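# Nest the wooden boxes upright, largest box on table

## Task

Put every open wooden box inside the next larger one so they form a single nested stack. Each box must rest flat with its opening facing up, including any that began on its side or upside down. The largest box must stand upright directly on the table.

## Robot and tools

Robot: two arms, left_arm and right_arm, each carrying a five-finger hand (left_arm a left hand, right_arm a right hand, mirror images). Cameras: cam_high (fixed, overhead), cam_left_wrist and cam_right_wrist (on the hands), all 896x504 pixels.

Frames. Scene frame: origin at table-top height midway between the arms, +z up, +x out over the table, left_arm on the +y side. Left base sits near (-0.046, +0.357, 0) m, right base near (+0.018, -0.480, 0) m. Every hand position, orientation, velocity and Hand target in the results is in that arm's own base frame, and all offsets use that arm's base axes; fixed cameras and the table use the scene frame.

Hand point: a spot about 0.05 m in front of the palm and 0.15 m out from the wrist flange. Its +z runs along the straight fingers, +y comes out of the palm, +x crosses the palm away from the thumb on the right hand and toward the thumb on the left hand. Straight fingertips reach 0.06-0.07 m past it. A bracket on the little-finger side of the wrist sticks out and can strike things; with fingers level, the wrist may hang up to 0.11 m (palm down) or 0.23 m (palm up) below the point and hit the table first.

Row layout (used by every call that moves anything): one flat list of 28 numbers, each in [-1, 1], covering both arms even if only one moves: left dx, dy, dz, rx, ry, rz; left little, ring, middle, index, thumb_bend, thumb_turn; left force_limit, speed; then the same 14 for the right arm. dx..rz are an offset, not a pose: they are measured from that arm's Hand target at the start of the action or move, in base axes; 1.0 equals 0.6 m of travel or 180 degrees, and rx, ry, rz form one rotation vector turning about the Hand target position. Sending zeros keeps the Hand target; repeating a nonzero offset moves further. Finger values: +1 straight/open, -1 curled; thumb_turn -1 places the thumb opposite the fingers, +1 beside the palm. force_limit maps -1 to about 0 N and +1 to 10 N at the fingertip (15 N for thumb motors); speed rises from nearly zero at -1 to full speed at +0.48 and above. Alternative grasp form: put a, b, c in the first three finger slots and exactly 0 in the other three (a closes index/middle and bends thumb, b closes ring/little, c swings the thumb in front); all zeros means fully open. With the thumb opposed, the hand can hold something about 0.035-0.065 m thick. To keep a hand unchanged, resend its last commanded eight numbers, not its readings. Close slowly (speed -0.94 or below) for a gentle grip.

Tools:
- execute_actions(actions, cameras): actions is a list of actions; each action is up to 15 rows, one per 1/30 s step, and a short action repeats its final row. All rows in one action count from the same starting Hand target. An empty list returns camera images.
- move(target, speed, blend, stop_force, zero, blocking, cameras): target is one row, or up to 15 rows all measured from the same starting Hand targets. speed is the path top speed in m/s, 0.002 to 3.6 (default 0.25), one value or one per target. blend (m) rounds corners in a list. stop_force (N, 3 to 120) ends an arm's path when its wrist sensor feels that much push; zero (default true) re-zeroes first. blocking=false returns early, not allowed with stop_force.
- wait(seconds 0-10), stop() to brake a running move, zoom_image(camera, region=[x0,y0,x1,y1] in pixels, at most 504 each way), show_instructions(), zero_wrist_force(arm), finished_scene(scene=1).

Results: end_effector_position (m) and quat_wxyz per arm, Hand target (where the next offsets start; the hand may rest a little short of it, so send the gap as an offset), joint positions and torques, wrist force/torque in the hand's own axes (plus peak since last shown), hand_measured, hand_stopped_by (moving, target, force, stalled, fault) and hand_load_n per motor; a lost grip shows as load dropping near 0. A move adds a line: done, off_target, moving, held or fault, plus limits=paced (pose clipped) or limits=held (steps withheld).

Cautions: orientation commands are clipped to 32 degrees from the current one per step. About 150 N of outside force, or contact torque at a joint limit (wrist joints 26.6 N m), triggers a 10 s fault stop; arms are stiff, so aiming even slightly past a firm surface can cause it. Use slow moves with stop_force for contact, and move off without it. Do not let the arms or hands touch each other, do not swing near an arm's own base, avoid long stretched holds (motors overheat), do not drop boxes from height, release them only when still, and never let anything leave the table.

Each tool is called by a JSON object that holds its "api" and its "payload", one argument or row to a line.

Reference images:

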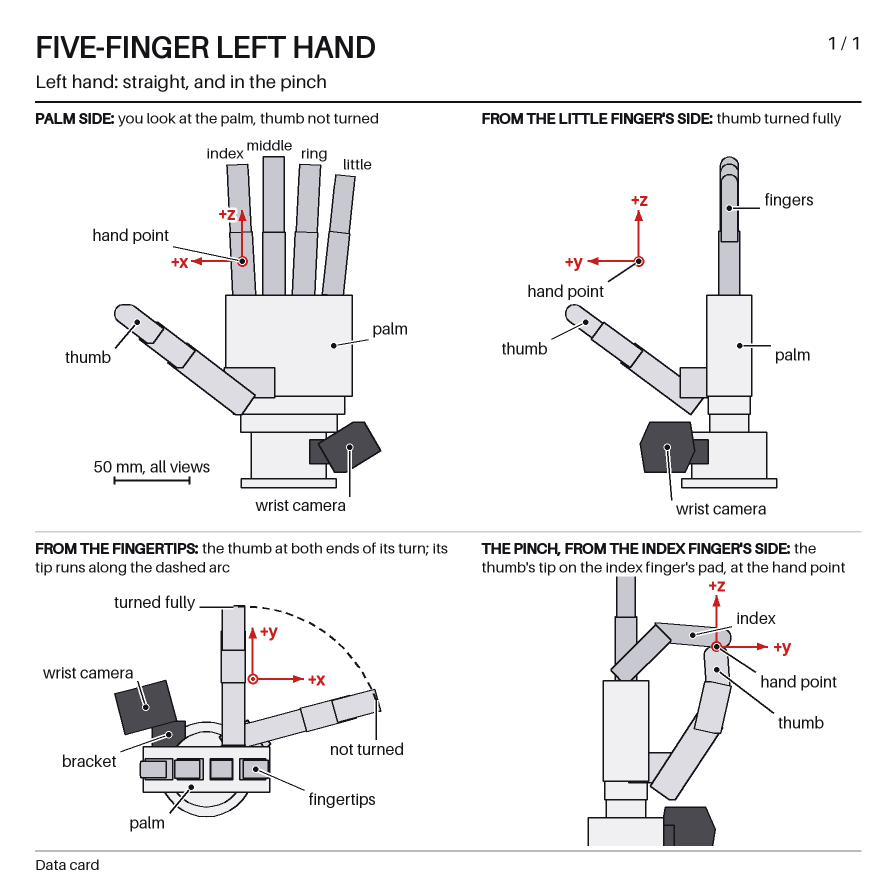

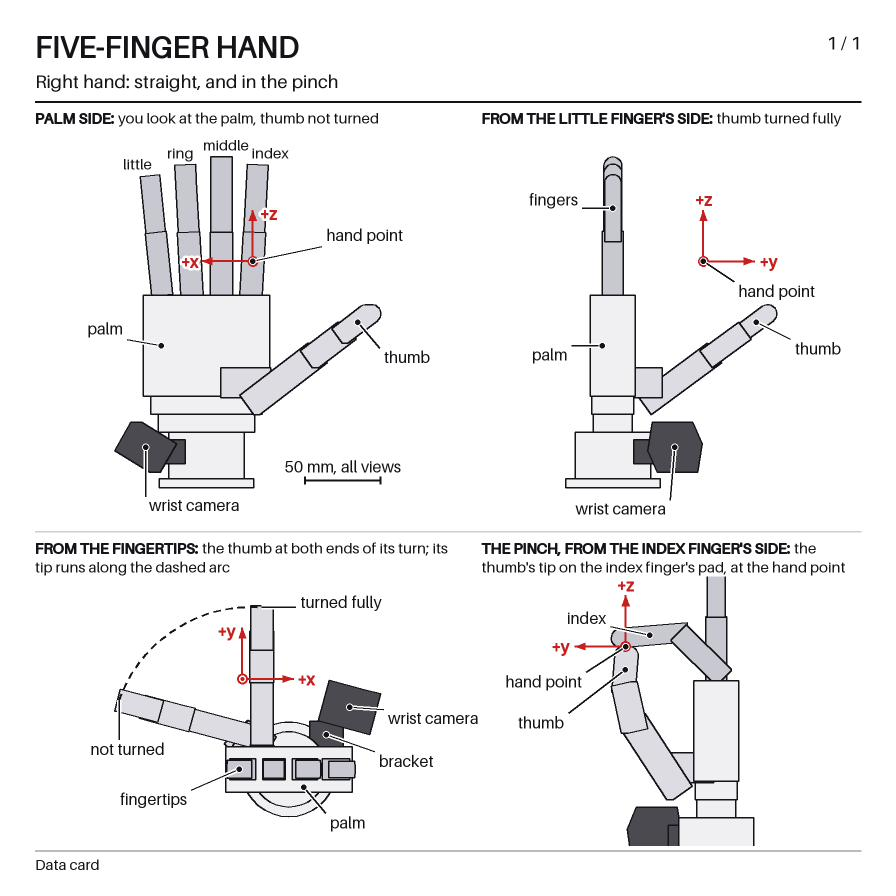

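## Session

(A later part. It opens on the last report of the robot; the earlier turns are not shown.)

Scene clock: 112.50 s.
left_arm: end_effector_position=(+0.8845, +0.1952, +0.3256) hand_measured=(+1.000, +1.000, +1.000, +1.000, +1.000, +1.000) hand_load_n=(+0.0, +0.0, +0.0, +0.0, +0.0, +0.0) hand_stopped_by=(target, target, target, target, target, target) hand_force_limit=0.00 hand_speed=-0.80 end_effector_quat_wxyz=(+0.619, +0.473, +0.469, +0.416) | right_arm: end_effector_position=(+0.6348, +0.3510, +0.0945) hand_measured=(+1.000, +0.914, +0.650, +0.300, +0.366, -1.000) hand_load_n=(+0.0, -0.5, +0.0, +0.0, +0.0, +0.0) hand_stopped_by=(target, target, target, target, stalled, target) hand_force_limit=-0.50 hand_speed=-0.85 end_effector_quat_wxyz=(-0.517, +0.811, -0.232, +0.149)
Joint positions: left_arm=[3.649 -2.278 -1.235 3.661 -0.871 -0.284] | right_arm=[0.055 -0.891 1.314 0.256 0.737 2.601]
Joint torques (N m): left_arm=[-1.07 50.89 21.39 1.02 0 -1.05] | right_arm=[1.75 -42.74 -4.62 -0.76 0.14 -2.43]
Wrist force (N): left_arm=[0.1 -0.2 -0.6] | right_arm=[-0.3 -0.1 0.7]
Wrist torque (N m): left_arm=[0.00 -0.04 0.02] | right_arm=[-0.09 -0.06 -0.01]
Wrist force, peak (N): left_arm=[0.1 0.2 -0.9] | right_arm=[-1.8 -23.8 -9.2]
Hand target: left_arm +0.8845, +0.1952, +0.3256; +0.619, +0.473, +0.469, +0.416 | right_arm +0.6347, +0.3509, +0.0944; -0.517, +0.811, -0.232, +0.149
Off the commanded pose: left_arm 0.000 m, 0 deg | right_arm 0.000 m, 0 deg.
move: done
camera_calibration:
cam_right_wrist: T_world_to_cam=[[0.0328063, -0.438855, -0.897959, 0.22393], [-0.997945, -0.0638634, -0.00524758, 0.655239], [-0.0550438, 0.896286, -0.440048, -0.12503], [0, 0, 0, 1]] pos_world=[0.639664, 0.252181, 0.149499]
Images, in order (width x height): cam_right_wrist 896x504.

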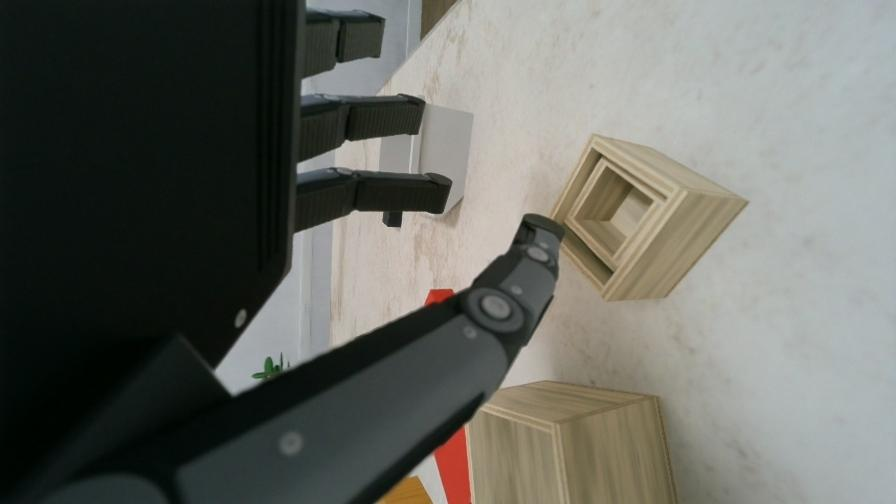

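{"api": "move", "payload": {
  "target": [
    [0,0,0,0,0,0,1,1,1,1,1,1,0,-0.8,-0.05,-0.02,0.0593,0.0039,0.0291,0.0137,-1,-1,0.65,0.5,0.8,-1,-0.5,0.2],
    [0,0,0,0,0,0,1,1,1,1,1,1,0,-0.8,-0.2977,-0.1215,0.0593,0.0233,0.1747,0.0822,-1,-1,0.65,0.5,0.8,-1,-0.5,0.2]
  ],
  "speed": 0.25,
  "blend": [0.03,0],
  "cameras": ["cam_right_wrist","cam_high"]
}}

Scene clock: 126.27 s.
left_arm: end_effector_position=(+0.8845, +0.1952, +0.3256) hand_measured=(+1.000, +1.000, +1.000, +1.000, +1.000, +1.000) hand_load_n=(+0.0, +0.0, +0.0, +0.0, +0.5, +0.0) hand_stopped_by=(target, target, target, target, target, target) hand_force_limit=0.00 hand_speed=-0.80 end_effector_quat_wxyz=(+0.619, +0.473, +0.469, +0.416) | right_arm: end_effector_position=(+0.4562, +0.2780, +0.1299) hand_measured=(-1.000, -1.000, +0.650, +0.500, +0.800, -1.000) hand_load_n=(+0.0, +0.0, +0.0, +0.0, +0.0, +0.0) hand_stopped_by=(target, target, target, target, target, target) hand_force_limit=-0.50 hand_speed=0.20 end_effector_quat_wxyz=(-0.478, +0.824, -0.263, -0.151)
Joint positions: left_arm=[3.649 -2.278 -1.235 3.661 -0.871 -0.284] | right_arm=[-0.112 -0.858 1.458 1.158 0.531 1.971]
Joint torques (N m): left_arm=[0.31 50.51 20.73 0.74 -0.26 -0.87] | right_arm=[10.17 -55.94 -18.38 4.69 -3.37 -2.27]
Wrist force (N): left_arm=[0.0 0.3 -0.5] | right_arm=[-0.1 0.4 0.7]
Wrist torque (N m): left_arm=[0.08 -0.02 -0.01] | right_arm=[0.01 -0.08 -0.04]
Wrist force, peak (N): left_arm=[0.3 0.1 -0.9] | right_arm=[0.0 1.3 1.8]
Hand target: left_arm +0.8845, +0.1952, +0.3256; +0.619, +0.473, +0.469, +0.416 | right_arm +0.4561, +0.2780, +0.1300; -0.478, +0.824, -0.263, -0.151
Off the commanded pose: left_arm 0.000 m, 0 deg | right_arm 0.000 m, 0 deg.
move: done; blend cut to 0.0254 m at target 1
camera_calibration:
cam_right_wrist: T_world_to_cam=[[-0.346383, -0.414996, -0.841307, 0.38858], [-0.808488, -0.322787, 0.492094, 0.393468], [-0.47578, 0.850639, -0.223711, 0.122633], [0, 0, 0, 1]] pos_world=[0.511058, 0.183949, 0.160726]
Images, in order (width x height): cam_high 896x504, cam_right_wrist 896x504.

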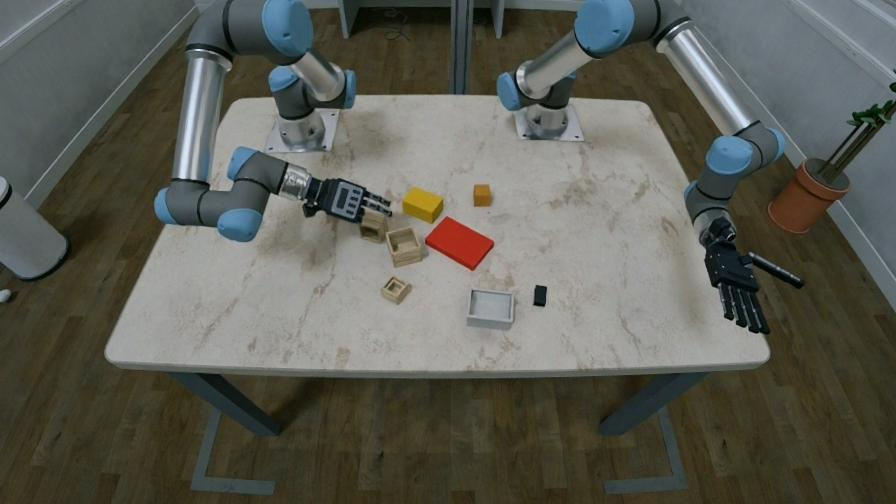

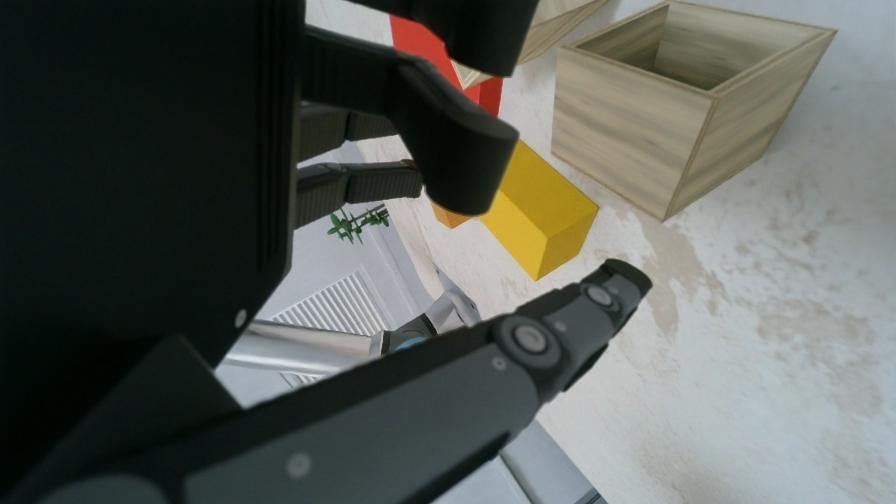

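{"api": "zoom_image", "payload": {
  "camera": "cam_right_wrist",
  "region": [530, 0, 850, 230]
}}

Scaled by 1.575 from the camera's 896x504 image, which has a finer 1280x720 frame.

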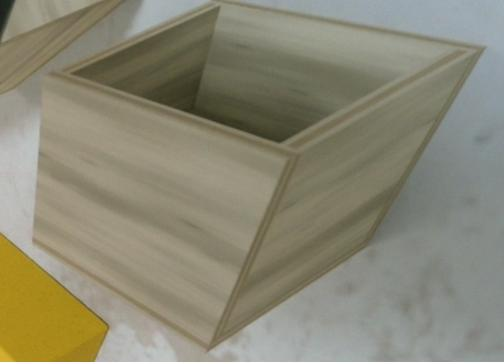

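{"api": "move", "payload": {
  "target": [
    [0,0,0,0,0,0,1,1,1,1,1,1,0,-0.8,0.001,-0.0063,-0.06,0,0,0,-1,-1,0.5,0.5,0.8,-1,-0.5,0.2]
  ],
  "speed": 0.15,
  "cameras": ["cam_right_wrist"]
}}

Scene clock: 132.40 s.
left_arm: end_effector_position=(+0.8845, +0.1952, +0.3256) hand_measured=(+1.000, +1.000, +1.000, +1.000, +1.000, +1.000) hand_load_n=(+0.0, +0.0, +0.0, +0.0, +0.0, +0.0) hand_stopped_by=(target, target, target, target, target, target) hand_force_limit=0.00 hand_speed=-0.80 end_effector_quat_wxyz=(+0.619, +0.473, +0.469, +0.416) | right_arm: end_effector_position=(+0.4567, +0.2742, +0.0939) hand_measured=(-1.000, -1.000, +0.500, +0.500, +0.800, -1.000) hand_load_n=(+0.0, +0.0, +0.0, +0.0, +0.0, +0.0) hand_stopped_by=(target, target, target, target, target, target) hand_force_limit=-0.50 hand_speed=0.20 end_effector_quat_wxyz=(-0.478, +0.824, -0.263, -0.151)
Joint positions: left_arm=[3.649 -2.278 -1.235 3.661 -0.871 -0.284] | right_arm=[-0.119 -0.807 1.477 1.1 0.532 1.956]
Joint torques (N m): left_arm=[-1.29 51.01 19.72 0.75 0 -1] | right_arm=[3.89 -55.97 -27.12 4.89 -0.29 2.4]
Wrist force (N): left_arm=[0.0 0.3 -0.4] | right_arm=[0.1 0.2 0.4]
Wrist torque (N m): left_arm=[0.07 -0.02 -0.01] | right_arm=[0.00 -0.12 0.12]
Wrist force, peak (N): left_arm=[0.3 0.2 -0.9] | right_arm=[0.6 1.2 0.8]
Hand target: left_arm +0.8845, +0.1952, +0.3256; +0.619, +0.473, +0.469, +0.416 | right_arm +0.4567, +0.2743, +0.0940; -0.478, +0.824, -0.263, -0.151
Off the commanded pose: left_arm 0.000 m, 0 deg | right_arm 0.000 m, 0 deg.
move: done
camera_calibration:
cam_right_wrist: T_world_to_cam=[[-0.346446, -0.415005, -0.841276, 0.356919], [-0.808364, -0.322937, 0.492199, 0.410311], [-0.475944, 0.850578, -0.223595, 0.11813], [0, 0, 0, 1]] pos_world=[0.511557, 0.180149, 0.124726]
Images, in order (width x height): cam_right_wrist 896x504.

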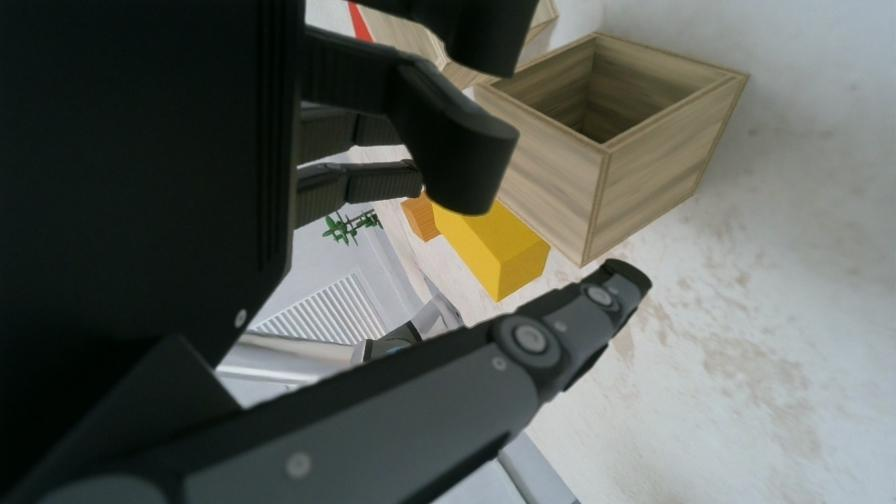

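{"api": "move", "payload": {
  "target": [
    [0,0,0,0,0,0,1,1,1,1,1,1,0,-0.8,0,0,-0.0853,0,0,0,-1,-1,0.5,0.5,0.8,-1,-0.5,0.2]
  ],
  "speed": 0.12,
  "cameras": ["cam_right_wrist"]
}}

Scene clock: 135.17 s.
left_arm: end_effector_position=(+0.8845, +0.1952, +0.3256) hand_measured=(+1.000, +1.000, +1.000, +1.000, +1.000, +1.000) hand_load_n=(+0.0, +0.0, +0.0, +0.0, +0.0, +0.0) hand_stopped_by=(target, target, target, target, target, target) hand_force_limit=0.00 hand_speed=-0.80 end_effector_quat_wxyz=(+0.619, +0.473, +0.469, +0.416) | right_arm: end_effector_position=(+0.4567, +0.2744, +0.0430) hand_measured=(-1.000, -1.000, +0.500, +0.500, +0.800, -1.000) hand_load_n=(+0.5, +0.0, +8.0, +0.0, +0.0, +0.0) hand_stopped_by=(target, target, target, target, target, target) hand_force_limit=-0.50 hand_speed=0.20 end_effector_quat_wxyz=(-0.478, +0.824, -0.263, -0.151)
Joint positions: left_arm=[3.649 -2.278 -1.235 3.661 -0.871 -0.284] | right_arm=[-0.119 -0.728 1.488 1.009 0.531 1.956]
Joint torques (N m): left_arm=[-1.3 50.13 20.67 0.61 -0.16 -0.83] | right_arm=[-5.24 -37.66 -19.37 -1.38 10.14 1.49]
Wrist force (N): left_arm=[-0.1 0.1 -0.8] | right_arm=[-19.2 -31.2 -17.1]
Wrist torque (N m): left_arm=[0.06 -0.01 -0.01] | right_arm=[0.79 -0.08 -1.30]
Wrist force, peak (N): left_arm=[0.2 0.2 -0.9] | right_arm=[-26.2 -43.7 -24.2]
Hand target: left_arm +0.8845, +0.1952, +0.3256; +0.619, +0.473, +0.469, +0.416 | right_arm +0.4567, +0.2743, +0.0428; -0.478, +0.824, -0.263, -0.151
Off the commanded pose: left_arm 0.000 m, 0 deg | right_arm 0.000 m, 0 deg.
move: done
camera_calibration:
cam_right_wrist: T_world_to_cam=[[-0.346104, -0.41418, -0.841823, 0.313849], [-0.808609, -0.323339, 0.491532, 0.435806], [-0.475777, 0.850827, -0.223001, 0.10643], [0, 0, 0, 1]] pos_world=[0.511658, 0.18035, 0.0737271]
Images, in order (width x height): cam_right_wrist 896x504.

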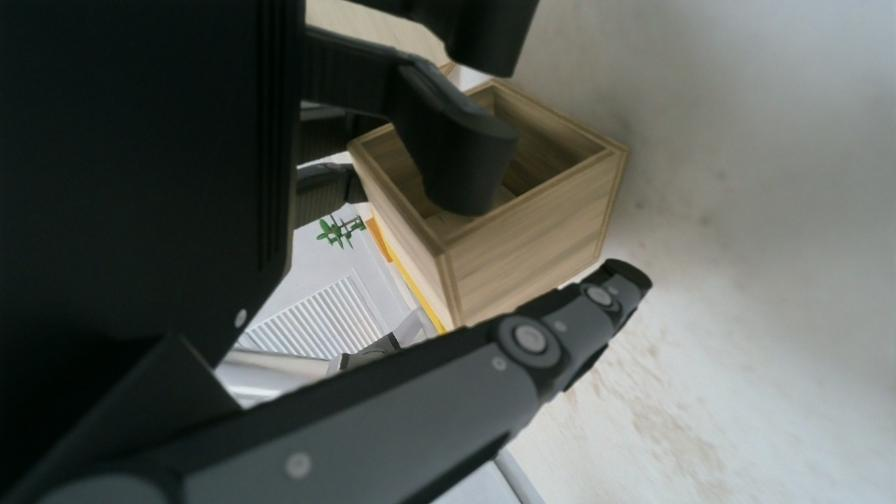

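{"api": "move", "payload": {
  "target": [
    [0,0,0,0,0,0,1,1,1,1,1,1,0,-0.8,0,0,0.055,0,0,0,-1,-1,0.5,0.5,0.8,-1,-0.5,0.2]
  ],
  "speed": 0.12,
  "cameras": ["cam_right_wrist", "cam_high"]
}}

{"api": "zoom_image", "payload": {
  "camera": "cam_high",
  "region": [290, 150, 440, 270]
}}

Scene clock: 137.60 s.
left_arm: end_effector_position=(+0.8845, +0.1952, +0.3256) hand_measured=(+1.000, +1.000, +1.000, +1.000, +1.000, +1.000) hand_load_n=(+0.0, +0.0, +0.0, +0.0, +0.0, +0.0) hand_stopped_by=(target, target, target, target, target, target) hand_force_limit=0.00 hand_speed=-0.80 end_effector_quat_wxyz=(+0.619, +0.473, +0.469, +0.416) | right_arm: end_effector_position=(+0.4568, +0.2743, +0.0758) hand_measured=(-1.000, -1.000, +0.500, +0.500, +0.800, -1.000) hand_load_n=(+0.0, +0.0, +0.5, +0.0, +0.0, +0.0) hand_stopped_by=(target, target, target, target, target, target) hand_force_limit=-0.50 hand_speed=0.20 end_effector_quat_wxyz=(-0.478, +0.824, -0.263, -0.151)
Joint positions: left_arm=[3.649 -2.278 -1.235 3.661 -0.871 -0.284] | right_arm=[-0.119 -0.78 1.482 1.067 0.532 1.956]
Joint torques (N m): left_arm=[-0.62 50.06 20.57 0.57 -0.03 -0.76] | right_arm=[0.91 -39.08 -12.44 -0.05 -3.25 -2.41]
Wrist force (N): left_arm=[0.0 0.2 -0.3] | right_arm=[-1.9 0.3 0.5]
Wrist torque (N m): left_arm=[0.05 -0.02 0.00] | right_arm=[0.00 0.18 -0.10]
Wrist force, peak (N): left_arm=[0.4 -0.1 -0.9] | right_arm=[-18.8 -31.1 -17.0]
Hand target: left_arm +0.8845, +0.1952, +0.3256; +0.619, +0.473, +0.469, +0.416 | right_arm +0.4567, +0.2743, +0.0758; -0.478, +0.824, -0.263, -0.151
Off the commanded pose: left_arm 0.000 m, 0 deg | right_arm 0.000 m, 0 deg.
move: done
camera_calibration:
cam_right_wrist: T_world_to_cam=[[-0.346232, -0.41497, -0.841382, 0.341741], [-0.808507, -0.322926, 0.491971, 0.419428], [-0.475858, 0.850599, -0.223699, 0.114163], [0, 0, 0, 1]] pos_world=[0.511758, 0.180149, 0.106726]
Images, in order (width x height): cam_high 896x504, cam_right_wrist 896x504.

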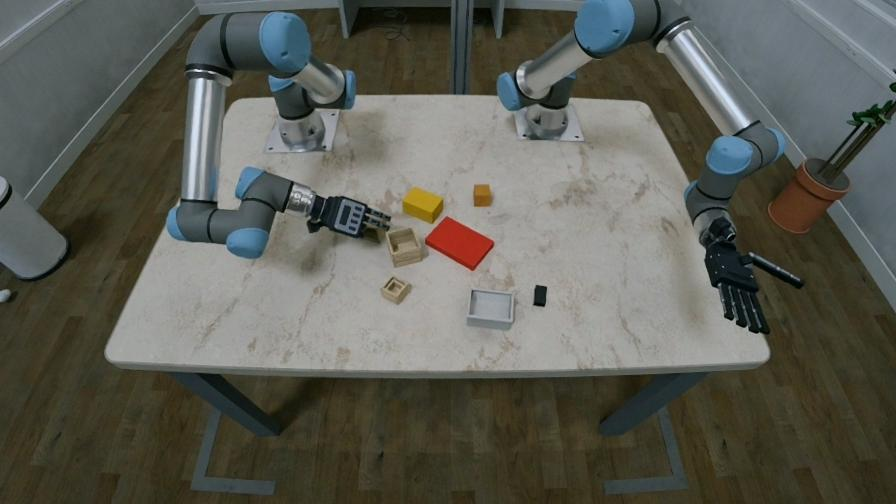

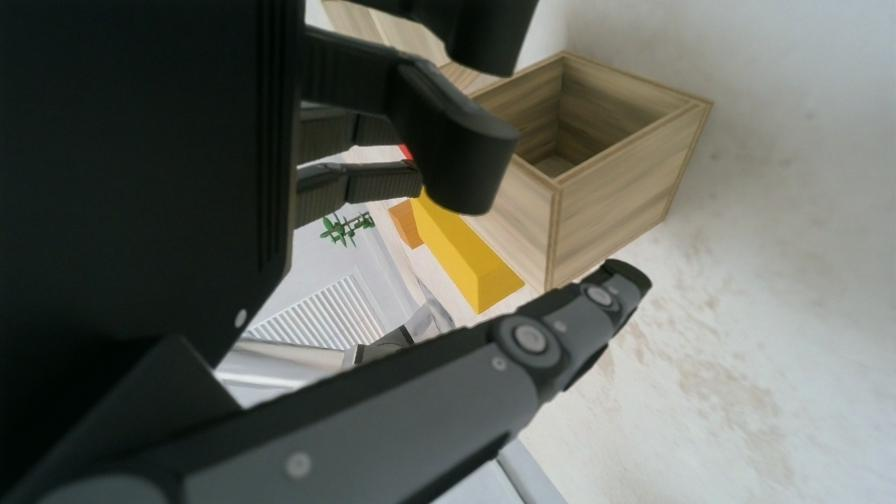

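Scaled by 3.360 from the camera's 896x504 image, which has a finer 1280x720 frame.

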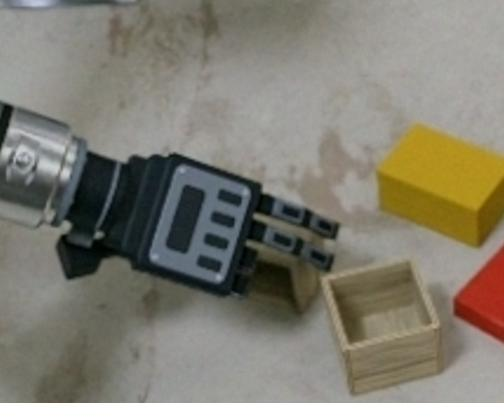

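{"api": "move", "payload": {
  "target": [
    [0,0,0,0,0,0,1,1,1,1,1,1,0,-0.8,0,0.01,0.09,0,0,0,-1,-1,0.5,0.5,0.8,-1,-0.5,0.2],
    [0,0,0,0,0,0,1,1,1,1,1,1,0,-0.8,-0.0122,0.1352,0.11,-0.1814,-0.0578,-0.2667,-1,-1,0.5,0.5,0.8,-1,-0.5,0.2],
    [0,0,0,0,0,0,1,1,1,1,1,1,0,-0.8,-0.0122,0.1352,0.107,-0.1814,-0.0578,-0.2667,-1,-1,1,1,0.65,-1,-0.5,0.3]
  ],
  "speed": 0.3,
  "blend": [0.02,0,0],
  "cameras": ["cam_right_wrist","cam_high"]
}}

Scene clock: 148.60 s.
left_arm: end_effector_position=(+0.8845, +0.1952, +0.3256) hand_measured=(+1.000, +1.000, +1.000, +1.000, +1.000, +1.000) hand_load_n=(+0.0, -0.5, +0.0, +0.0, +0.0, +0.0) hand_stopped_by=(target, target, target, target, target, target) hand_force_limit=0.00 hand_speed=-0.80 end_effector_quat_wxyz=(+0.619, +0.473, +0.469, +0.416) | right_arm: end_effector_position=(+0.4494, +0.3554, +0.1400) hand_measured=(-1.000, -1.000, +1.000, +1.000, +0.650, -1.000) hand_load_n=(+0.0, +0.0, +0.0, +0.0, +0.0, +0.0) hand_stopped_by=(target, target, target, target, target, target) hand_force_limit=-0.50 hand_speed=0.30 end_effector_quat_wxyz=(-0.275, +0.755, -0.559, +0.203)
Joint positions: left_arm=[3.649 -2.278 -1.235 3.661 -0.871 -0.284] | right_arm=[0.4 -1.232 1.567 0.54 1.637 3.222]
Joint torques (N m): left_arm=[-0.68 50.5 21.09 0.64 -0.2 -0.48] | right_arm=[9.88 -40.23 -32.14 2.96 1.44 2.37]
Wrist force (N): left_arm=[0.2 0.3 -0.8] | right_arm=[-2.9 0.5 0.1]
Wrist torque (N m): left_arm=[0.08 -0.06 0.01] | right_arm=[0.05 0.36 -0.05]
Wrist force, peak (N): left_arm=[0.0 0.3 -1.0] | right_arm=[-3.9 0.5 -0.2]
Hand target: left_arm +0.8845, +0.1952, +0.3256; +0.619, +0.473, +0.469, +0.416 | right_arm +0.4494, +0.3554, +0.1400; -0.275, +0.755, -0.559, +0.203
Off the commanded pose: left_arm 0.000 m, 0 deg | right_arm 0.000 m, 0 deg.
move: done
camera_calibration:
cam_right_wrist: T_world_to_cam=[[-0.595596, -0.452659, -0.6636, 0.527336], [-0.744139, 0.622035, 0.243575, 0.0781705], [0.302526, 0.638883, -0.707323, -0.150987], [0, 0, 0, 1]] pos_world=[0.417926, 0.286542, 0.224103]
Images, in order (width x height): cam_high 896x504, cam_right_wrist 896x504.

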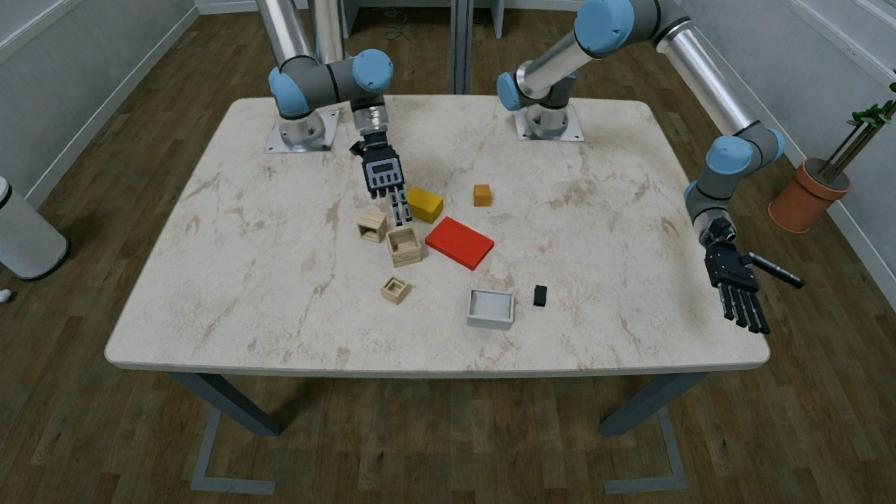

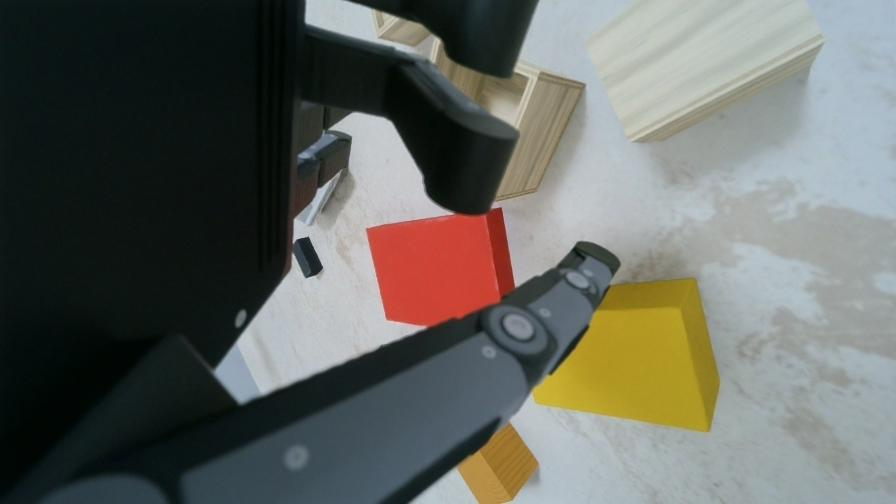

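{"api": "zoom_image", "payload": {
  "camera": "cam_high",
  "region": [340, 180, 440, 310]
}}

Scaled by 3.877 from the camera's 896x504 image, which has a finer 1280x720 frame.

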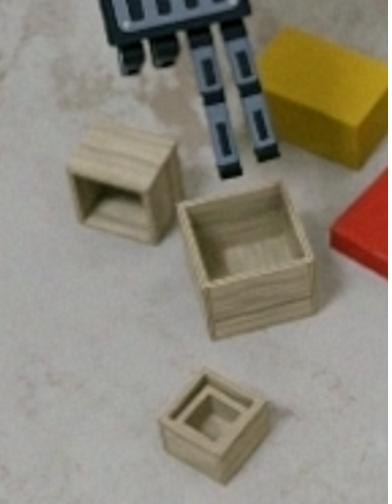

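{"api": "move", "payload": {
  "target": [
    [0,0,0,0,0,0,1,1,1,1,1,1,0,-0.8,0.005,0.0015,-0.155,0,0,0,-1,-1,1,1,0.65,-1,-0.5,0.3]
  ],
  "speed": 0.12,
  "stop_force": 5,
  "cameras": ["cam_high"]
}}

{"api": "zoom_image", "payload": {
  "camera": "cam_high",
  "region": [340, 180, 440, 310]
}}

Scene clock: 152.70 s.
left_arm: end_effector_position=(+0.8845, +0.1952, +0.3256) hand_measured=(+1.000, +1.000, +1.000, +1.000, +1.000, +1.000) hand_load_n=(+0.0, +0.0, +0.0, +0.0, +0.0, +0.0) hand_stopped_by=(target, target, target, target, target, target) hand_force_limit=0.00 hand_speed=-0.80 end_effector_quat_wxyz=(+0.619, +0.473, +0.469, +0.416) | right_arm: end_effector_position=(+0.4524, +0.3563, +0.0470) hand_measured=(-1.000, -1.000, +1.000, +1.000, +0.650, -1.000) hand_load_n=(+0.0, +0.0, +0.0, +0.0, +0.0, +0.0) hand_stopped_by=(target, target, target, target, target, target) hand_force_limit=-0.50 hand_speed=0.30 end_effector_quat_wxyz=(-0.275, +0.755, -0.559, +0.203)
Joint positions: left_arm=[3.649 -2.278 -1.235 3.661 -0.871 -0.284] | right_arm=[0.4 -1.131 1.684 0.323 1.637 3.221]
Joint torques (N m): left_arm=[0.35 51.73 21.92 0.57 -0.23 -0.64] | right_arm=[-2.02 -36.23 -29.68 -1.51 -1.55 -0.23]
Wrist force (N): left_arm=[0.0 0.1 -0.5] | right_arm=[-2.7 0.5 0.4]
Wrist torque (N m): left_arm=[0.03 -0.01 0.00] | right_arm=[0.03 0.35 0.03]
Wrist force, peak (N): left_arm=[0.2 0.4 -1.0] | right_arm=[-3.5 0.5 0.1]
Hand target: left_arm +0.8845, +0.1952, +0.3256; +0.619, +0.473, +0.469, +0.416 | right_arm +0.4524, +0.3563, +0.0470; -0.275, +0.755, -0.559, +0.203
Off the commanded pose: left_arm 0.000 m, 0 deg | right_arm 0.000 m, 0 deg.
move: done
Images, in order (width x height): cam_high 896x504.

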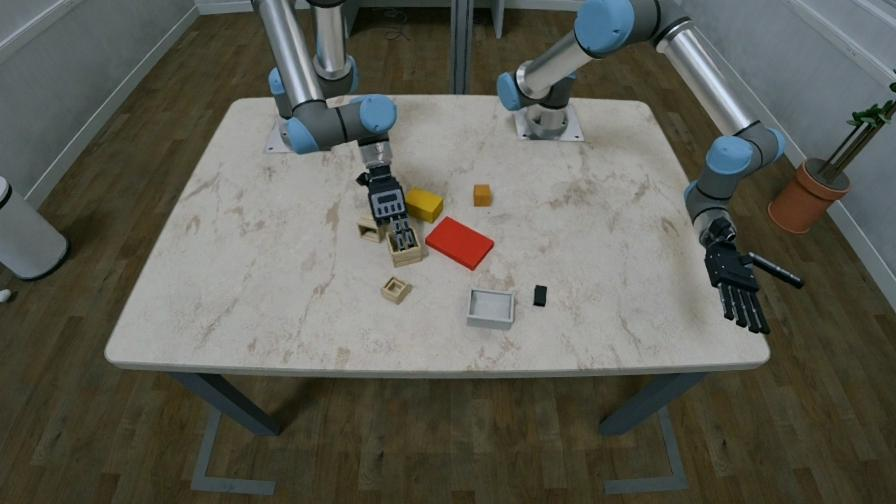

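Scaled by 3.877 from the camera's 896x504 image, which has a finer 1280x720 frame.

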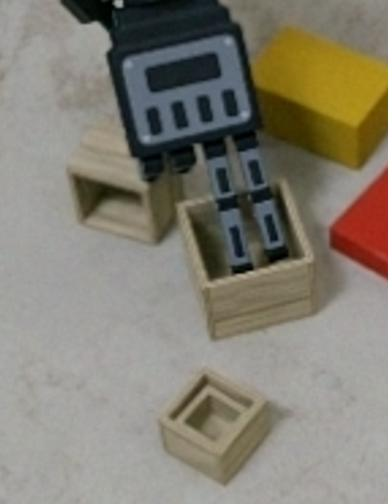

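{"api": "move", "payload": {
  "target": [
    [0,0,0,0,0,0,1,1,1,1,1,1,0,-0.8,0,0,-0.011,0,0,0,-1,-1,1,1,0.65,-1,-0.5,0.3],
    [0,0,0,0,0,0,1,1,1,1,1,1,0,-0.8,0.09,0.0275,-0.011,0,0,0,-1,-1,1,1,0.65,-1,-0.5,0.3]
  ],
  "speed": 0.06,
  "cameras": ["cam_high"]
}}

{"api": "zoom_image", "payload": {
  "camera": "cam_high",
  "region": [340, 180, 440, 310]
}}

Scene clock: 159.17 s.
left_arm: end_effector_position=(+0.8845, +0.1952, +0.3256) hand_measured=(+1.000, +1.000, +1.000, +1.000, +1.000, +1.000) hand_load_n=(+0.0, +0.0, +0.0, +0.0, -0.5, +0.0) hand_stopped_by=(target, target, target, target, target, target) hand_force_limit=0.00 hand_speed=-0.80 end_effector_quat_wxyz=(+0.619, +0.473, +0.469, +0.416) | right_arm: end_effector_position=(+0.5064, +0.3727, +0.0404) hand_measured=(-1.000, -1.000, +1.000, +1.000, +0.650, -1.000) hand_load_n=(+0.0, +0.0, +0.0, +0.0, +0.0, +0.0) hand_stopped_by=(target, target, target, target, target, target) hand_force_limit=-0.50 hand_speed=0.30 end_effector_quat_wxyz=(-0.275, +0.755, -0.559, +0.203)
Joint positions: left_arm=[3.649 -2.278 -1.235 3.661 -0.871 -0.284] | right_arm=[0.388 -1.012 1.513 0.374 1.629 3.212]
Joint torques (N m): left_arm=[-0.65 51.45 20.64 0.52 -0.09 -0.72] | right_arm=[4.56 -49.09 -7.5 -1.35 0.22 -0.08]
Wrist force (N): left_arm=[0.1 0.2 -0.6] | right_arm=[-3.9 0.1 0.3]
Wrist torque (N m): left_arm=[0.06 -0.04 0.00] | right_arm=[-0.04 0.52 -0.07]
Wrist force, peak (N): left_arm=[0.1 0.2 -1.1] | right_arm=[-8.6 -67.3 -74.1]
Hand target: left_arm +0.8845, +0.1952, +0.3256; +0.619, +0.473, +0.469, +0.416 | right_arm +0.5064, +0.3728, +0.0404; -0.275, +0.755, -0.559, +0.203
Off the commanded pose: left_arm 0.000 m, 0 deg | right_arm 0.000 m, 0 deg.
move: done
Images, in order (width x height): cam_high 896x504.

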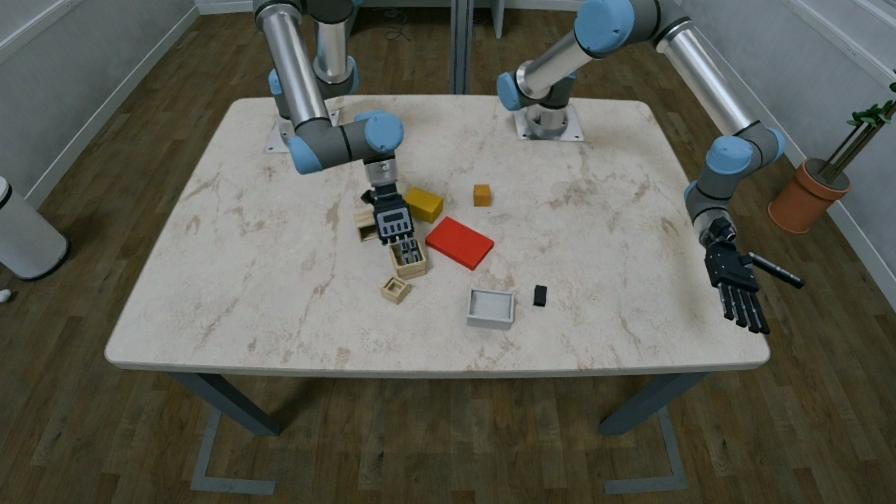

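Scaled by 3.877 from the camera's 896x504 image, which has a finer 1280x720 frame.

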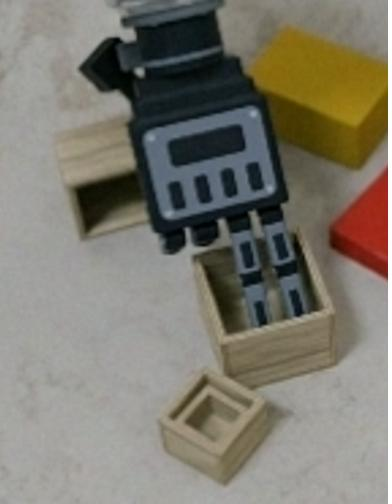

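{"api": "move", "payload": {
  "target": [
    [0,0,0,0,0,0,1,1,1,1,1,1,0,-0.8,-0.01,-0.003,0.01,0,0,0,-1,-1,1,1,0.65,-1,-0.5,0.3],
    [0,0,0,0,0,0,1,1,1,1,1,1,0,-0.8,-0.01,-0.003,0.18,0,0,0,-1,-1,1,1,0.65,-1,-0.5,0.3],
    [0,0,0,0,0,0,1,1,1,1,1,1,0,-0.8,-0.12,-0.1,0.22,0,0,0,-1,-1,1,1,0.65,-1,-0.5,0.3]
  ],
  "speed": [0.05,0.2,0.25],
  "blend": [0.005,0.02,0],
  "cameras": ["cam_high","cam_right_wrist"]
}}

{"api": "zoom_image", "payload": {
  "camera": "cam_high",
  "region": [340, 180, 440, 310]
}}

Scene clock: 163.20 s.
left_arm: end_effector_position=(+0.8845, +0.1952, +0.3256) hand_measured=(+1.000, +1.000, +1.000, +1.000, +1.000, +1.000) hand_load_n=(+0.0, +0.0, +0.0, +0.0, +0.0, +0.0) hand_stopped_by=(target, target, target, target, target, target) hand_force_limit=0.00 hand_speed=-0.80 end_effector_quat_wxyz=(+0.619, +0.473, +0.469, +0.416) | right_arm: end_effector_position=(+0.4345, +0.3128, +0.1724) hand_measured=(-1.000, -1.000, +1.000, +1.000, +0.650, -1.000) hand_load_n=(+0.0, +0.0, +0.0, +0.0, +0.0, +0.0) hand_stopped_by=(target, target, target, target, target, target) hand_force_limit=-0.50 hand_speed=0.30 end_effector_quat_wxyz=(-0.275, +0.755, -0.559, +0.203)
Joint positions: left_arm=[3.649 -2.278 -1.235 3.661 -0.871 -0.284] | right_arm=[0.317 -1.346 1.63 0.589 1.584 3.158]
Joint torques (N m): left_arm=[-1.05 51.13 21.95 0.34 -0.27 -0.83] | right_arm=[3.58 -40.21 -7 3.16 2.15 1.65]
Wrist force (N): left_arm=[0.1 0.2 -1.0] | right_arm=[-4.0 0.3 0.3]
Wrist torque (N m): left_arm=[0.10 -0.05 0.00] | right_arm=[0.05 0.54 -0.25]
Wrist force, peak (N): left_arm=[0.3 0.1 -1.1] | right_arm=[-4.6 -2.0 0.6]
Hand target: left_arm +0.8845, +0.1952, +0.3256; +0.619, +0.473, +0.469, +0.416 | right_arm +0.4344, +0.3128, +0.1724; -0.275, +0.755, -0.559, +0.203
Off the commanded pose: left_arm 0.000 m, 0 deg | right_arm 0.000 m, 0 deg.
move: done; blend cut to 0.0043 m at target 1
camera_calibration:
cam_right_wrist: T_world_to_cam=[[-0.595452, -0.452626, -0.663752, 0.520718], [-0.744217, 0.621971, 0.243502, 0.0857311], [0.302618, 0.638969, -0.707206, -0.0963632], [0, 0, 0, 1]] pos_world=[0.403026, 0.243942, 0.256603]
Images, in order (width x height): cam_high 896x504, cam_right_wrist 896x504.

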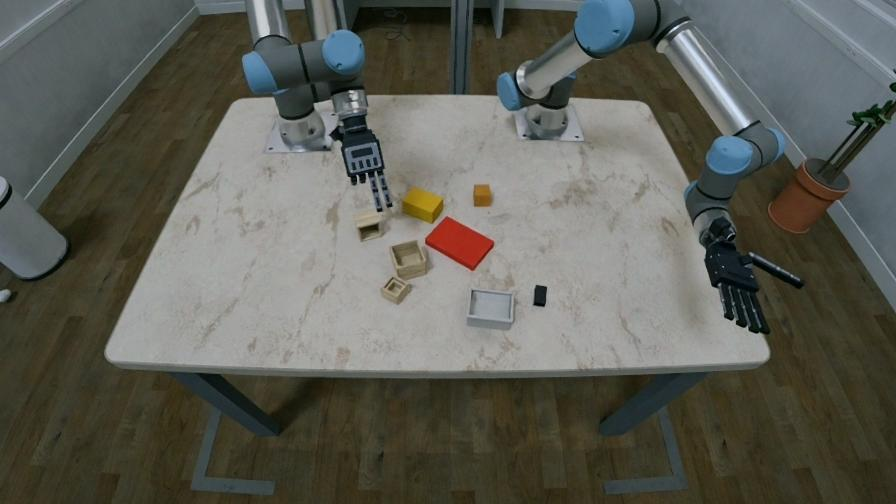

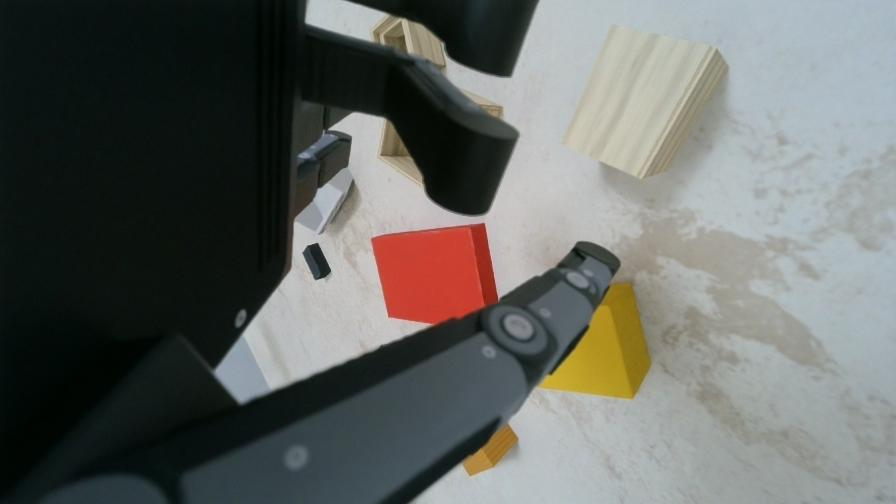

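Scaled by 3.877 from the camera's 896x504 image, which has a finer 1280x720 frame.

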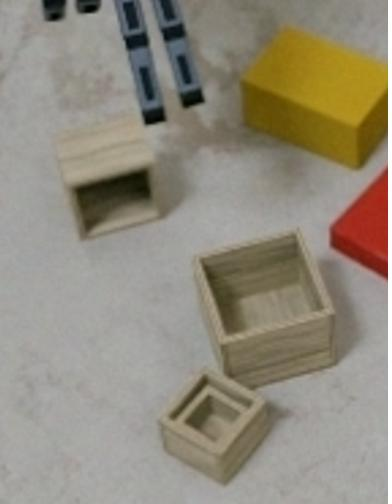

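{"api": "move", "payload": {
  "target": [
    [0,0,0,0,0,0,1,1,1,1,1,1,0,-0.8,0.0448,-0.0908,-0.054,0.1634,0.1199,0.4683,-1,-1,0.65,0.6,0.8,-1,-0.5,0.2]
  ],
  "speed": 0.4,
  "cameras": ["cam_right_wrist","cam_high"]
}}

{"api": "zoom_image", "payload": {
  "camera": "cam_right_wrist",
  "region": [530, 0, 896, 260]
}}

Scene clock: 173.50 s.
left_arm: end_effector_position=(+0.8845, +0.1952, +0.3256) hand_measured=(+1.000, +1.000, +1.000, +1.000, +1.000, +1.000) hand_load_n=(+0.0, +0.0, +0.0, +0.0, +0.0, +0.0) hand_stopped_by=(target, target, target, target, target, target) hand_force_limit=0.00 hand_speed=-0.80 end_effector_quat_wxyz=(+0.619, +0.473, +0.469, +0.416) | right_arm: end_effector_position=(+0.4613, +0.2584, +0.1400) hand_measured=(-1.000, -1.000, +0.650, +0.600, +0.800, -1.000) hand_load_n=(+0.0, +0.0, +0.0, +0.0, -0.5, +0.0) hand_stopped_by=(target, target, target, target, target, target) hand_force_limit=-0.50 hand_speed=0.20 end_effector_quat_wxyz=(-0.405, +0.865, +0.016, -0.296)
Joint positions: left_arm=[3.649 -2.278 -1.235 3.661 -0.871 -0.284] | right_arm=[0.001 -0.595 1.076 1.901 0.807 1.194]
Joint torques (N m): left_arm=[-0.09 51.74 21 0.61 -0.28 -0.74] | right_arm=[-11.49 -50.61 -8.74 4.35 -1.46 -2.48]
Wrist force (N): left_arm=[-0.1 0.3 -0.7] | right_arm=[-3.5 -0.2 0.3]
Wrist torque (N m): left_arm=[0.08 -0.01 -0.02] | right_arm=[-0.04 0.44 -0.20]
Wrist force, peak (N): left_arm=[0.3 0.3 -1.1] | right_arm=[-4.7 0.8 0.3]
Hand target: left_arm +0.8845, +0.1952, +0.3256; +0.619, +0.473, +0.469, +0.416 | right_arm +0.4613, +0.2583, +0.1400; -0.405, +0.865, +0.016, -0.296
Off the commanded pose: left_arm 0.000 m, 0 deg | right_arm 0.000 m, 0 deg.
move: done
camera_calibration:
cam_right_wrist: T_world_to_cam=[[-0.0207924, -0.539094, -0.841989, 0.272739], [-0.446033, -0.748715, 0.490389, 0.329364], [-0.894775, 0.385751, -0.224886, 0.457561], [0, 0, 0, 1]] pos_world=[0.561992, 0.217127, 0.171026]
Images, in order (width x height): cam_high 896x504, cam_right_wrist 896x504.

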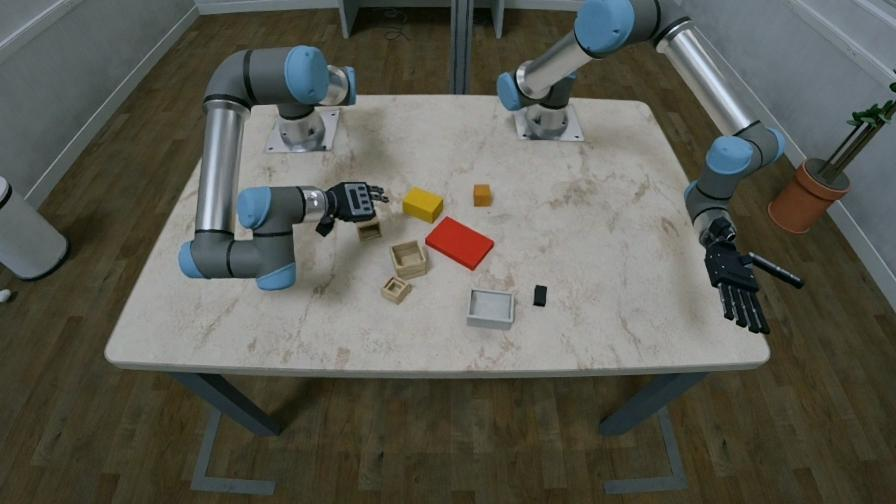

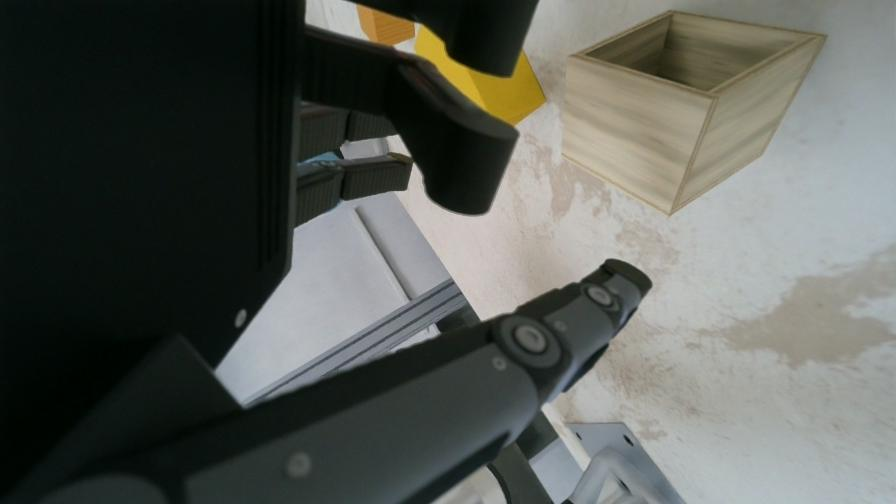

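Scaled by 1.377 from the camera's 896x504 image, which has a finer 1280x720 frame.

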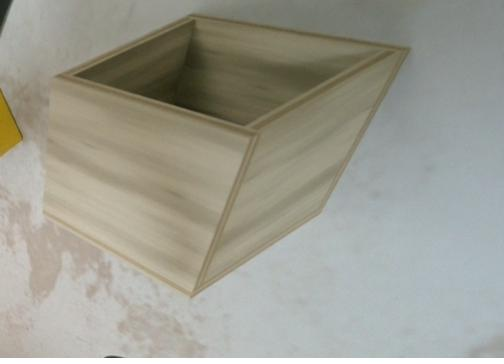

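{"api": "move", "payload": {
  "target": [
    [0,0,0,0,0,0,1,1,1,1,1,1,0,-0.8,-0.0017,-0.0047,-0.148,0,0,0,-1,-1,0.65,0.6,0.8,-1,-0.5,0.2]
  ],
  "speed": 0.1,
  "stop_force": 5,
  "cameras": ["cam_right_wrist"]
}}

Scene clock: 177.80 s.
left_arm: end_effector_position=(+0.8845, +0.1952, +0.3256) hand_measured=(+1.000, +1.000, +1.000, +1.000, +1.000, +1.000) hand_load_n=(+0.0, +0.0, +0.0, +0.0, +0.0, +0.0) hand_stopped_by=(target, target, target, target, target, target) hand_force_limit=0.00 hand_speed=-0.80 end_effector_quat_wxyz=(+0.619, +0.473, +0.469, +0.416) | right_arm: end_effector_position=(+0.4603, +0.2554, +0.0512) hand_measured=(-1.000, -1.000, +0.650, +0.600, +0.800, -1.000) hand_load_n=(+0.0, +0.0, +0.0, +0.0, +0.0, +0.0) hand_stopped_by=(target, target, target, target, target, target) hand_force_limit=-0.50 hand_speed=0.20 end_effector_quat_wxyz=(-0.405, +0.865, +0.016, -0.296)
Joint positions: left_arm=[3.649 -2.278 -1.235 3.661 -0.871 -0.284] | right_arm=[-0.003 -0.476 1.092 1.769 0.811 1.19]
Joint torques (N m): left_arm=[-0.1 50.77 22.29 0.48 -0.39 -0.8] | right_arm=[4.87 -58.31 -27.95 1.83 -1.53 1.6]
Wrist force (N): left_arm=[0.1 0.0 -0.9] | right_arm=[-3.0 0.2 0.6]
Wrist torque (N m): left_arm=[0.05 -0.04 0.00] | right_arm=[0.01 0.35 -0.03]
Wrist force, peak (N): left_arm=[0.1 0.1 -1.1] | right_arm=[-3.6 -1.1 -0.1]
Hand target: left_arm +0.8845, +0.1952, +0.3256; +0.619, +0.473, +0.469, +0.416 | right_arm +0.4603, +0.2555, +0.0512; -0.405, +0.865, +0.016, -0.296
Off the commanded pose: left_arm 0.000 m, 0 deg | right_arm 0.000 m, 0 deg.
move: done
camera_calibration:
cam_right_wrist: T_world_to_cam=[[-0.0209432, -0.539033, -0.842024, 0.196323], [-0.445905, -0.748767, 0.490424, 0.370204], [-0.894835, 0.385734, -0.224676, 0.437851], [0, 0, 0, 1]] pos_world=[0.560992, 0.214127, 0.0821258]
Images, in order (width x height): cam_right_wrist 896x504.

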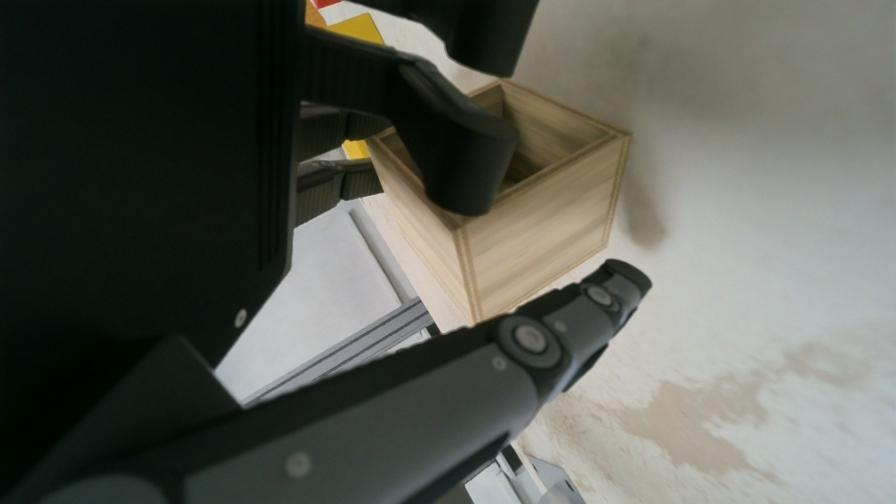

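{"api": "move", "payload": {
  "target": [
    [0,0,0,0,0,0,1,1,1,1,1,1,0,-0.8,0,0,0,0,0,0,-1,-1,0.0,0.0,0.1,-1,-0.3,-0.9]
  ],
  "cameras": ["cam_right_wrist"]
}}

Scene clock: 179.90 s.
left_arm: end_effector_position=(+0.8845, +0.1952, +0.3256) hand_measured=(+1.000, +1.000, +1.000, +1.000, +1.000, +1.000) hand_load_n=(+0.0, +0.0, +0.0, +0.0, +0.0, +0.0) hand_stopped_by=(target, target, target, target, target, target) hand_force_limit=0.00 hand_speed=-0.80 end_effector_quat_wxyz=(+0.619, +0.473, +0.469, +0.416) | right_arm: end_effector_position=(+0.4603, +0.2555, +0.0512) hand_measured=(-1.000, -1.000, +0.270, +0.284, +0.632, -1.000) hand_load_n=(+0.0, +0.0, +6.5, +2.0, +9.0, +0.0) hand_stopped_by=(target, target, force, force, force, target) hand_force_limit=-0.30 hand_speed=-0.90 end_effector_quat_wxyz=(-0.405, +0.865, +0.016, -0.296)
Joint positions: left_arm=[3.649 -2.278 -1.235 3.661 -0.871 -0.284] | right_arm=[-0.003 -0.476 1.092 1.769 0.811 1.19]
Joint torques (N m): left_arm=[-0.5 50.5 21.56 0.54 -0.39 -0.85] | right_arm=[8.27 -52.04 -26.68 0.55 -2.36 2.28]
Wrist force (N): left_arm=[0.2 0.2 -1.0] | right_arm=[-3.5 -0.5 -0.1]
Wrist torque (N m): left_arm=[0.10 -0.06 0.00] | right_arm=[0.01 0.35 -0.05]
Wrist force, peak (N): left_arm=[0.4 0.2 -1.1] | right_arm=[-3.9 -0.5 0.4]
Hand target: left_arm +0.8845, +0.1952, +0.3256; +0.619, +0.473, +0.469, +0.416 | right_arm +0.4603, +0.2555, +0.0512; -0.405, +0.865, +0.016, -0.296
Off the commanded pose: left_arm 0.000 m, 0 deg | right_arm 0.000 m, 0 deg.
move: done
camera_calibration:
cam_right_wrist: T_world_to_cam=[[-0.0209432, -0.539033, -0.842024, 0.196376], [-0.445905, -0.748767, 0.490424, 0.370279], [-0.894835, 0.385734, -0.224676, 0.437812], [0, 0, 0, 1]] pos_world=[0.560992, 0.214227, 0.0821258]
Images, in order (width x height): cam_right_wrist 896x504.

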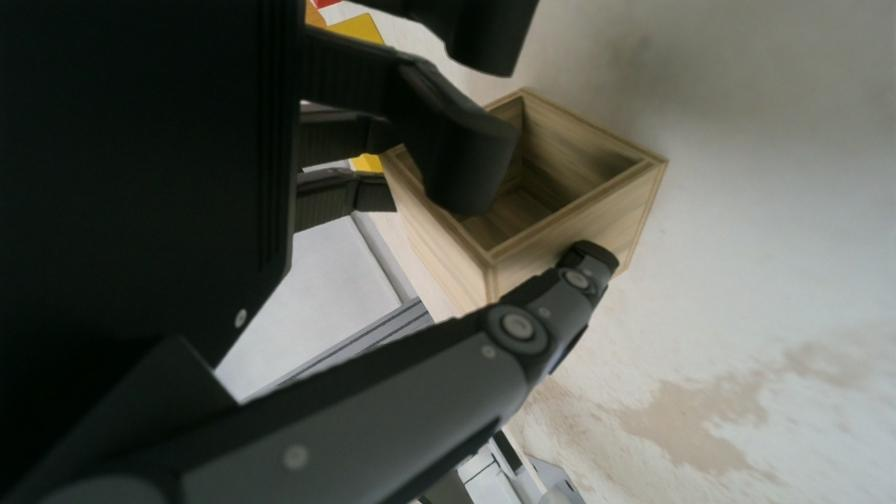

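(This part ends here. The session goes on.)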